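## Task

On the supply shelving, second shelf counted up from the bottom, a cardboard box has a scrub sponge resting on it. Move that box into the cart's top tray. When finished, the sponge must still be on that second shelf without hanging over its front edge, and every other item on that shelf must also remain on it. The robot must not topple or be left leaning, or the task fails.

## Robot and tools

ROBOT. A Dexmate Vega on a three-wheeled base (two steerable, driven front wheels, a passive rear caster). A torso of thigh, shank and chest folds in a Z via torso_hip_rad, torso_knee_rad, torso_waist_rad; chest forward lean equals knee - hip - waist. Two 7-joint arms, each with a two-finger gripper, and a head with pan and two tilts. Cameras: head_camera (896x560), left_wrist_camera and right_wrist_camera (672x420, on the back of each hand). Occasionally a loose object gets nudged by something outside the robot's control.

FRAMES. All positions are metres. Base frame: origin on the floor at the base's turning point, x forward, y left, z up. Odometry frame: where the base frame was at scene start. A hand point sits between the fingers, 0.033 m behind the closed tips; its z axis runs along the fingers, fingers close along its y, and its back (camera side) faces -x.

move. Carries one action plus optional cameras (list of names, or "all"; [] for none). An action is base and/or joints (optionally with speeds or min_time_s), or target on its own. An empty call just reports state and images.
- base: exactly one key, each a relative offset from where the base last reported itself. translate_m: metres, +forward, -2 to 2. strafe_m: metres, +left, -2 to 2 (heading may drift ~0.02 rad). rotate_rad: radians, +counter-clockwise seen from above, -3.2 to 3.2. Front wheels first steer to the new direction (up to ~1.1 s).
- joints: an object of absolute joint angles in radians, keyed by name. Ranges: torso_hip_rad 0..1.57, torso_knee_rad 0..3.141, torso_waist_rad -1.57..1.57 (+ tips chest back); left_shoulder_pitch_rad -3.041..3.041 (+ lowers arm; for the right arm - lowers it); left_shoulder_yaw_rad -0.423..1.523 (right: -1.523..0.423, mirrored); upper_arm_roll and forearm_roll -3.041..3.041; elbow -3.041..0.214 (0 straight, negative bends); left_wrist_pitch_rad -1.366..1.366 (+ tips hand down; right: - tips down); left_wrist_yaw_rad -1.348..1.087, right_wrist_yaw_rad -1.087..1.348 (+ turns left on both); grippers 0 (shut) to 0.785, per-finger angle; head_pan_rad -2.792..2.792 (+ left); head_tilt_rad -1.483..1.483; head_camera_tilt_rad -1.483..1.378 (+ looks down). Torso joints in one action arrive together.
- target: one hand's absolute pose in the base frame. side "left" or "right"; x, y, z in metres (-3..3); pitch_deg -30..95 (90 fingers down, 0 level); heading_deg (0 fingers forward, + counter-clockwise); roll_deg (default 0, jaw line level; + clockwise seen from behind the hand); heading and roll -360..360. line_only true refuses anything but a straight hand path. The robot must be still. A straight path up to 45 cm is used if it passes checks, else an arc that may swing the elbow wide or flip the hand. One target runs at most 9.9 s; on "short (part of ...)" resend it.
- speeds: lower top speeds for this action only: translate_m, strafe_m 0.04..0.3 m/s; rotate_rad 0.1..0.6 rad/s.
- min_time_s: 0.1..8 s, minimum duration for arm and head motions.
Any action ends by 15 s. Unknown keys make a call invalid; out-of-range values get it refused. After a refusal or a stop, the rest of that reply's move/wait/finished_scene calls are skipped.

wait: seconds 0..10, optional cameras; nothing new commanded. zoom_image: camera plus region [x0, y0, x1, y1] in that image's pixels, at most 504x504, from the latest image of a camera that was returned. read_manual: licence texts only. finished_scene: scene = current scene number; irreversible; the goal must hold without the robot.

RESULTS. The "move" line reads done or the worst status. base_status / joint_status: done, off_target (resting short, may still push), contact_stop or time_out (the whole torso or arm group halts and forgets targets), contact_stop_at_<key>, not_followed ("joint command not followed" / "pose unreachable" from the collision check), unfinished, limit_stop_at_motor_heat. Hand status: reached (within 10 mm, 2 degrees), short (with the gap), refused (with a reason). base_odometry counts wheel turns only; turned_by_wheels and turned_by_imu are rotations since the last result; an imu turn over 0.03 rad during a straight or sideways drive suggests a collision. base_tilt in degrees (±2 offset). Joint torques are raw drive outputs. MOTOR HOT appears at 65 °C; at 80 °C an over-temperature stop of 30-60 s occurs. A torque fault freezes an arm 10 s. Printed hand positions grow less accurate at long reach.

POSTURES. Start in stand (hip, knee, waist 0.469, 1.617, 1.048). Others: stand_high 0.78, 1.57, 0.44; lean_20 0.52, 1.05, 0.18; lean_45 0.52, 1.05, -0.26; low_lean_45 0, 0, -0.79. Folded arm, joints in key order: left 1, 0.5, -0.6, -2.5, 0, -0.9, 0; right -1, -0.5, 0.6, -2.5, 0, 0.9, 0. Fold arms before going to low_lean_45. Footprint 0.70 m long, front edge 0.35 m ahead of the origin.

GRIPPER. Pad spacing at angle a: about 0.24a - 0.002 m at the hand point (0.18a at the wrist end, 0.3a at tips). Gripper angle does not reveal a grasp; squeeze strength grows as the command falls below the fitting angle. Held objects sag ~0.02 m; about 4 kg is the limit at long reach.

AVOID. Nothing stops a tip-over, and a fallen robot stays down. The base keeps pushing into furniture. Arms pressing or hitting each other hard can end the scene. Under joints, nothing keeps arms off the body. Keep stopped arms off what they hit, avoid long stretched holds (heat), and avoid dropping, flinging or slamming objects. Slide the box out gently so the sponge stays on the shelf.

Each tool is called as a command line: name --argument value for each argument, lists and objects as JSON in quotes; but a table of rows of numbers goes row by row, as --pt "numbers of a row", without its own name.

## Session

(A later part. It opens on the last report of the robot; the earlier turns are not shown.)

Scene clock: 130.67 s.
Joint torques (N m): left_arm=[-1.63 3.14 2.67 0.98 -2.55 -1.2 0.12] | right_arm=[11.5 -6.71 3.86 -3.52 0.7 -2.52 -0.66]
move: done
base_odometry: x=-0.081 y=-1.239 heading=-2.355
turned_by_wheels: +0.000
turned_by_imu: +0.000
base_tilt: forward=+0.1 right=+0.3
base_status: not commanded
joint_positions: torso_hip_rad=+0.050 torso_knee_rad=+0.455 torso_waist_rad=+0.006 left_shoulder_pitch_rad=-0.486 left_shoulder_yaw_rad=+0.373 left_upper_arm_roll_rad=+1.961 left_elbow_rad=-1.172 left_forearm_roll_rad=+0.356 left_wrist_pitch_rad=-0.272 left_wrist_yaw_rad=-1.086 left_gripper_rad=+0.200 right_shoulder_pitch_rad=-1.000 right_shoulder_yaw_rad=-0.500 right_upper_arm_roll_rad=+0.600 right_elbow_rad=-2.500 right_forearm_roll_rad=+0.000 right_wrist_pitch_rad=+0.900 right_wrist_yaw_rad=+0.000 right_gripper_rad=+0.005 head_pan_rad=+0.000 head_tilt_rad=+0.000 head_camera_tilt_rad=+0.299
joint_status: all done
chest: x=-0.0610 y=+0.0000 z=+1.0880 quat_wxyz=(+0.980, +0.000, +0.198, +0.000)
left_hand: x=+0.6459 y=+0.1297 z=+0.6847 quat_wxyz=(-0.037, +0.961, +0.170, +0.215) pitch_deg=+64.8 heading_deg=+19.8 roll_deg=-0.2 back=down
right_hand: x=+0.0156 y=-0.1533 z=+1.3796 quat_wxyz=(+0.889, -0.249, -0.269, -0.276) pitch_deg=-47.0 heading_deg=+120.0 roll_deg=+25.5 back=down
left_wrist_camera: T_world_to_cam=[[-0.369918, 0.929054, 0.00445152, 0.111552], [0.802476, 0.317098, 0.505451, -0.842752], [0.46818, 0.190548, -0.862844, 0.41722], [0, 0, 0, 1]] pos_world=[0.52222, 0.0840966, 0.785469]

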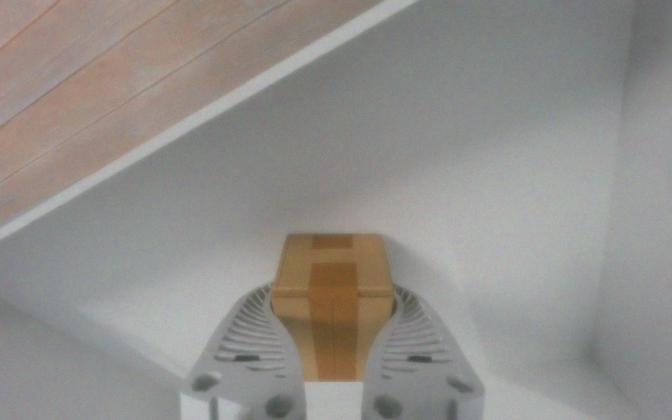

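Contact. Release and rise.

move --joints '{"left_gripper_rad":0.3}' --cameras '[]'

move --joints '{"left_gripper_rad":0.45}' --cameras '[]'

move --joints '{"torso_hip_rad":0.203,"torso_knee_rad":0.834,"torso_waist_rad":0.231}' --cameras '["head_camera","left_wrist_camera"]'

Scene clock: 131.53 s.
Joint torques (N m): left_arm=[-9.36 2.68 -0.42 0.57 -1.82 -1.05 -0.35] | right_arm=[10.8 -7.11 4.07 -1.74 0.79 -2.16 -0.51]
move: done
base_odometry: x=-0.081 y=-1.239 heading=-2.356
turned_by_wheels: +0.000
turned_by_imu: +0.000
base_tilt: forward=+0.2 right=+0.3
base_status: not commanded
joint_positions: torso_hip_rad=+0.050 torso_knee_rad=+0.455 torso_waist_rad=+0.005 left_shoulder_pitch_rad=-0.486 left_shoulder_yaw_rad=+0.373 left_upper_arm_roll_rad=+1.962 left_elbow_rad=-1.172 left_forearm_roll_rad=+0.356 left_wrist_pitch_rad=-0.272 left_wrist_yaw_rad=-1.086 left_gripper_rad=+0.300 right_shoulder_pitch_rad=-1.000 right_shoulder_yaw_rad=-0.500 right_upper_arm_roll_rad=+0.600 right_elbow_rad=-2.500 right_forearm_roll_rad=+0.000 right_wrist_pitch_rad=+0.900 right_wrist_yaw_rad=+0.000 right_gripper_rad=+0.005 head_pan_rad=+0.000 head_tilt_rad=+0.000 head_camera_tilt_rad=+0.299
joint_status: all done
chest: x=-0.0608 y=+0.0000 z=+1.0880 quat_wxyz=(+0.980, +0.000, +0.198, +0.000)
left_hand: x=+0.6457 y=+0.1298 z=+0.6841 quat_wxyz=(-0.037, +0.961, +0.170, +0.214) pitch_deg=+64.9 heading_deg=+19.9 roll_deg=-0.2 back=down
right_hand: x=+0.0158 y=-0.1533 z=+1.3796 quat_wxyz=(+0.889, -0.249, -0.269, -0.276) pitch_deg=-47.0 heading_deg=+120.0 roll_deg=+25.5 back=down

Scene clock: 132.20 s.
Joint torques (N m): left_arm=[-12.24 3.71 -2.17 1.61 -1.14 -0.85 -0.79] | right_arm=[10.71 -5.97 4.77 -2.89 0.89 -2.1 -0.5]
move: done
base_odometry: x=-0.081 y=-1.239 heading=-2.356
turned_by_wheels: +0.000
turned_by_imu: +0.000
base_tilt: forward=+0.2 right=+0.3
base_status: not commanded
joint_positions: torso_hip_rad=+0.050 torso_knee_rad=+0.455 torso_waist_rad=+0.005 left_shoulder_pitch_rad=-0.486 left_shoulder_yaw_rad=+0.373 left_upper_arm_roll_rad=+1.962 left_elbow_rad=-1.172 left_forearm_roll_rad=+0.356 left_wrist_pitch_rad=-0.272 left_wrist_yaw_rad=-1.085 left_gripper_rad=+0.450 right_shoulder_pitch_rad=-1.000 right_shoulder_yaw_rad=-0.500 right_upper_arm_roll_rad=+0.600 right_elbow_rad=-2.500 right_forearm_roll_rad=+0.000 right_wrist_pitch_rad=+0.900 right_wrist_yaw_rad=+0.000 right_gripper_rad=+0.005 head_pan_rad=+0.000 head_tilt_rad=+0.000 head_camera_tilt_rad=+0.299
joint_status: all done
chest: x=-0.0607 y=+0.0000 z=+1.0880 quat_wxyz=(+0.980, +0.000, +0.198, +0.000)
left_hand: x=+0.6457 y=+0.1297 z=+0.6838 quat_wxyz=(-0.037, +0.961, +0.170, +0.214) pitch_deg=+64.9 heading_deg=+19.8 roll_deg=-0.2 back=down
right_hand: x=+0.0160 y=-0.1533 z=+1.3796 quat_wxyz=(+0.889, -0.249, -0.269, -0.276) pitch_deg=-47.0 heading_deg=+120.0 roll_deg=+25.6 back=down

Scene clock: 134.90 s.
Joint torques (N m): left_arm=[-25.85 3.06 -8.88 2.34 0.24 0.88 -0.03] | right_arm=[11.3 -6.7 4.46 -2.99 0.88 -2.44 -0.56]
move: done
base_odometry: x=-0.081 y=-1.239 heading=-2.356
turned_by_wheels: +0.000
turned_by_imu: +0.001
base_tilt: forward=+0.2 right=+0.3
base_status: not commanded
joint_positions: torso_hip_rad=+0.203 torso_knee_rad=+0.834 torso_waist_rad=+0.231 left_shoulder_pitch_rad=-0.485 left_shoulder_yaw_rad=+0.373 left_upper_arm_roll_rad=+1.962 left_elbow_rad=-1.172 left_forearm_roll_rad=+0.355 left_wrist_pitch_rad=-0.273 left_wrist_yaw_rad=-1.086 left_gripper_rad=+0.450 right_shoulder_pitch_rad=-1.000 right_shoulder_yaw_rad=-0.500 right_upper_arm_roll_rad=+0.600 right_elbow_rad=-2.500 right_forearm_roll_rad=+0.000 right_wrist_pitch_rad=+0.900 right_wrist_yaw_rad=+0.000 right_gripper_rad=+0.005 head_pan_rad=+0.000 head_tilt_rad=+0.000 head_camera_tilt_rad=+0.299
joint_status: all done
chest: x=-0.0156 y=+0.0000 z=+1.2153 quat_wxyz=(+0.980, +0.000, +0.199, +0.000)
left_hand: x=+0.6899 y=+0.1299 z=+0.8099 quat_wxyz=(-0.038, +0.961, +0.169, +0.213) pitch_deg=+65.0 heading_deg=+20.0 roll_deg=+0.0 back=down
right_hand: x=+0.0613 y=-0.1533 z=+1.5068 quat_wxyz=(+0.889, -0.249, -0.268, -0.276) pitch_deg=-47.1 heading_deg=+119.9 roll_deg=+25.6 back=down
head_camera: T_world_to_cam=[[0.0166283, -0.999786, 0.0123433, 0.0135559], [-0.640605, -0.0201313, -0.767607, 1.00565], [0.767691, 0.00485681, -0.640802, 0.840044], [0, 0, 0, 1]] pos_world=[-0.000898482, 0.029718, 1.31007]
left_wrist_camera: T_world_to_cam=[[-0.369715, 0.929125, 0.0061137, 0.125594], [0.80421, 0.3167, 0.502939, -0.940587], [0.465357, 0.190861, -0.8643, 0.507669], [0, 0, 0, 1]] pos_world=[0.566616, 0.0842972, 0.911069]

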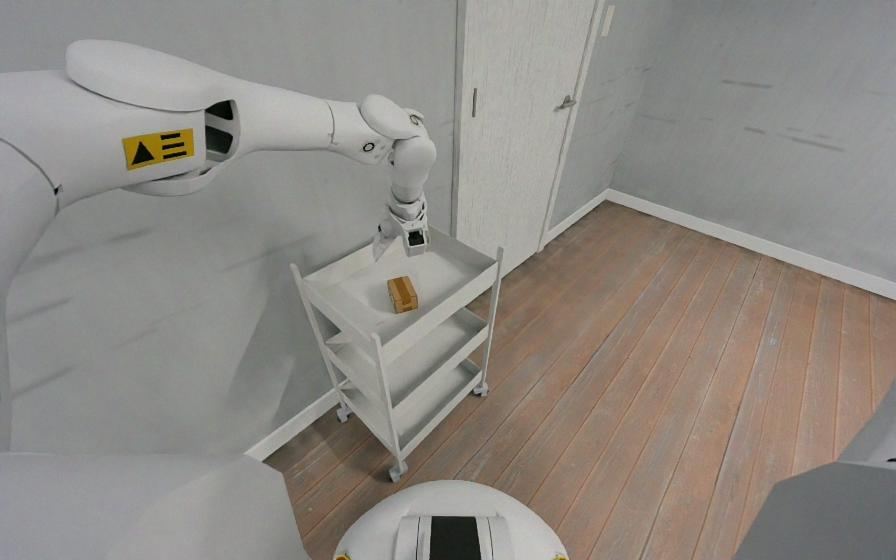

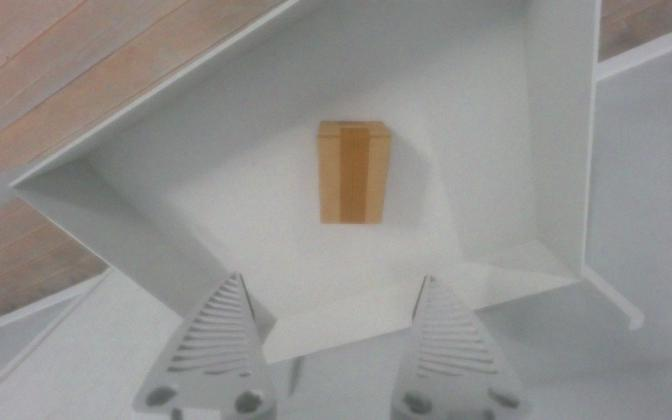

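finished_scene --scene 2

The scene is finished: the task was done.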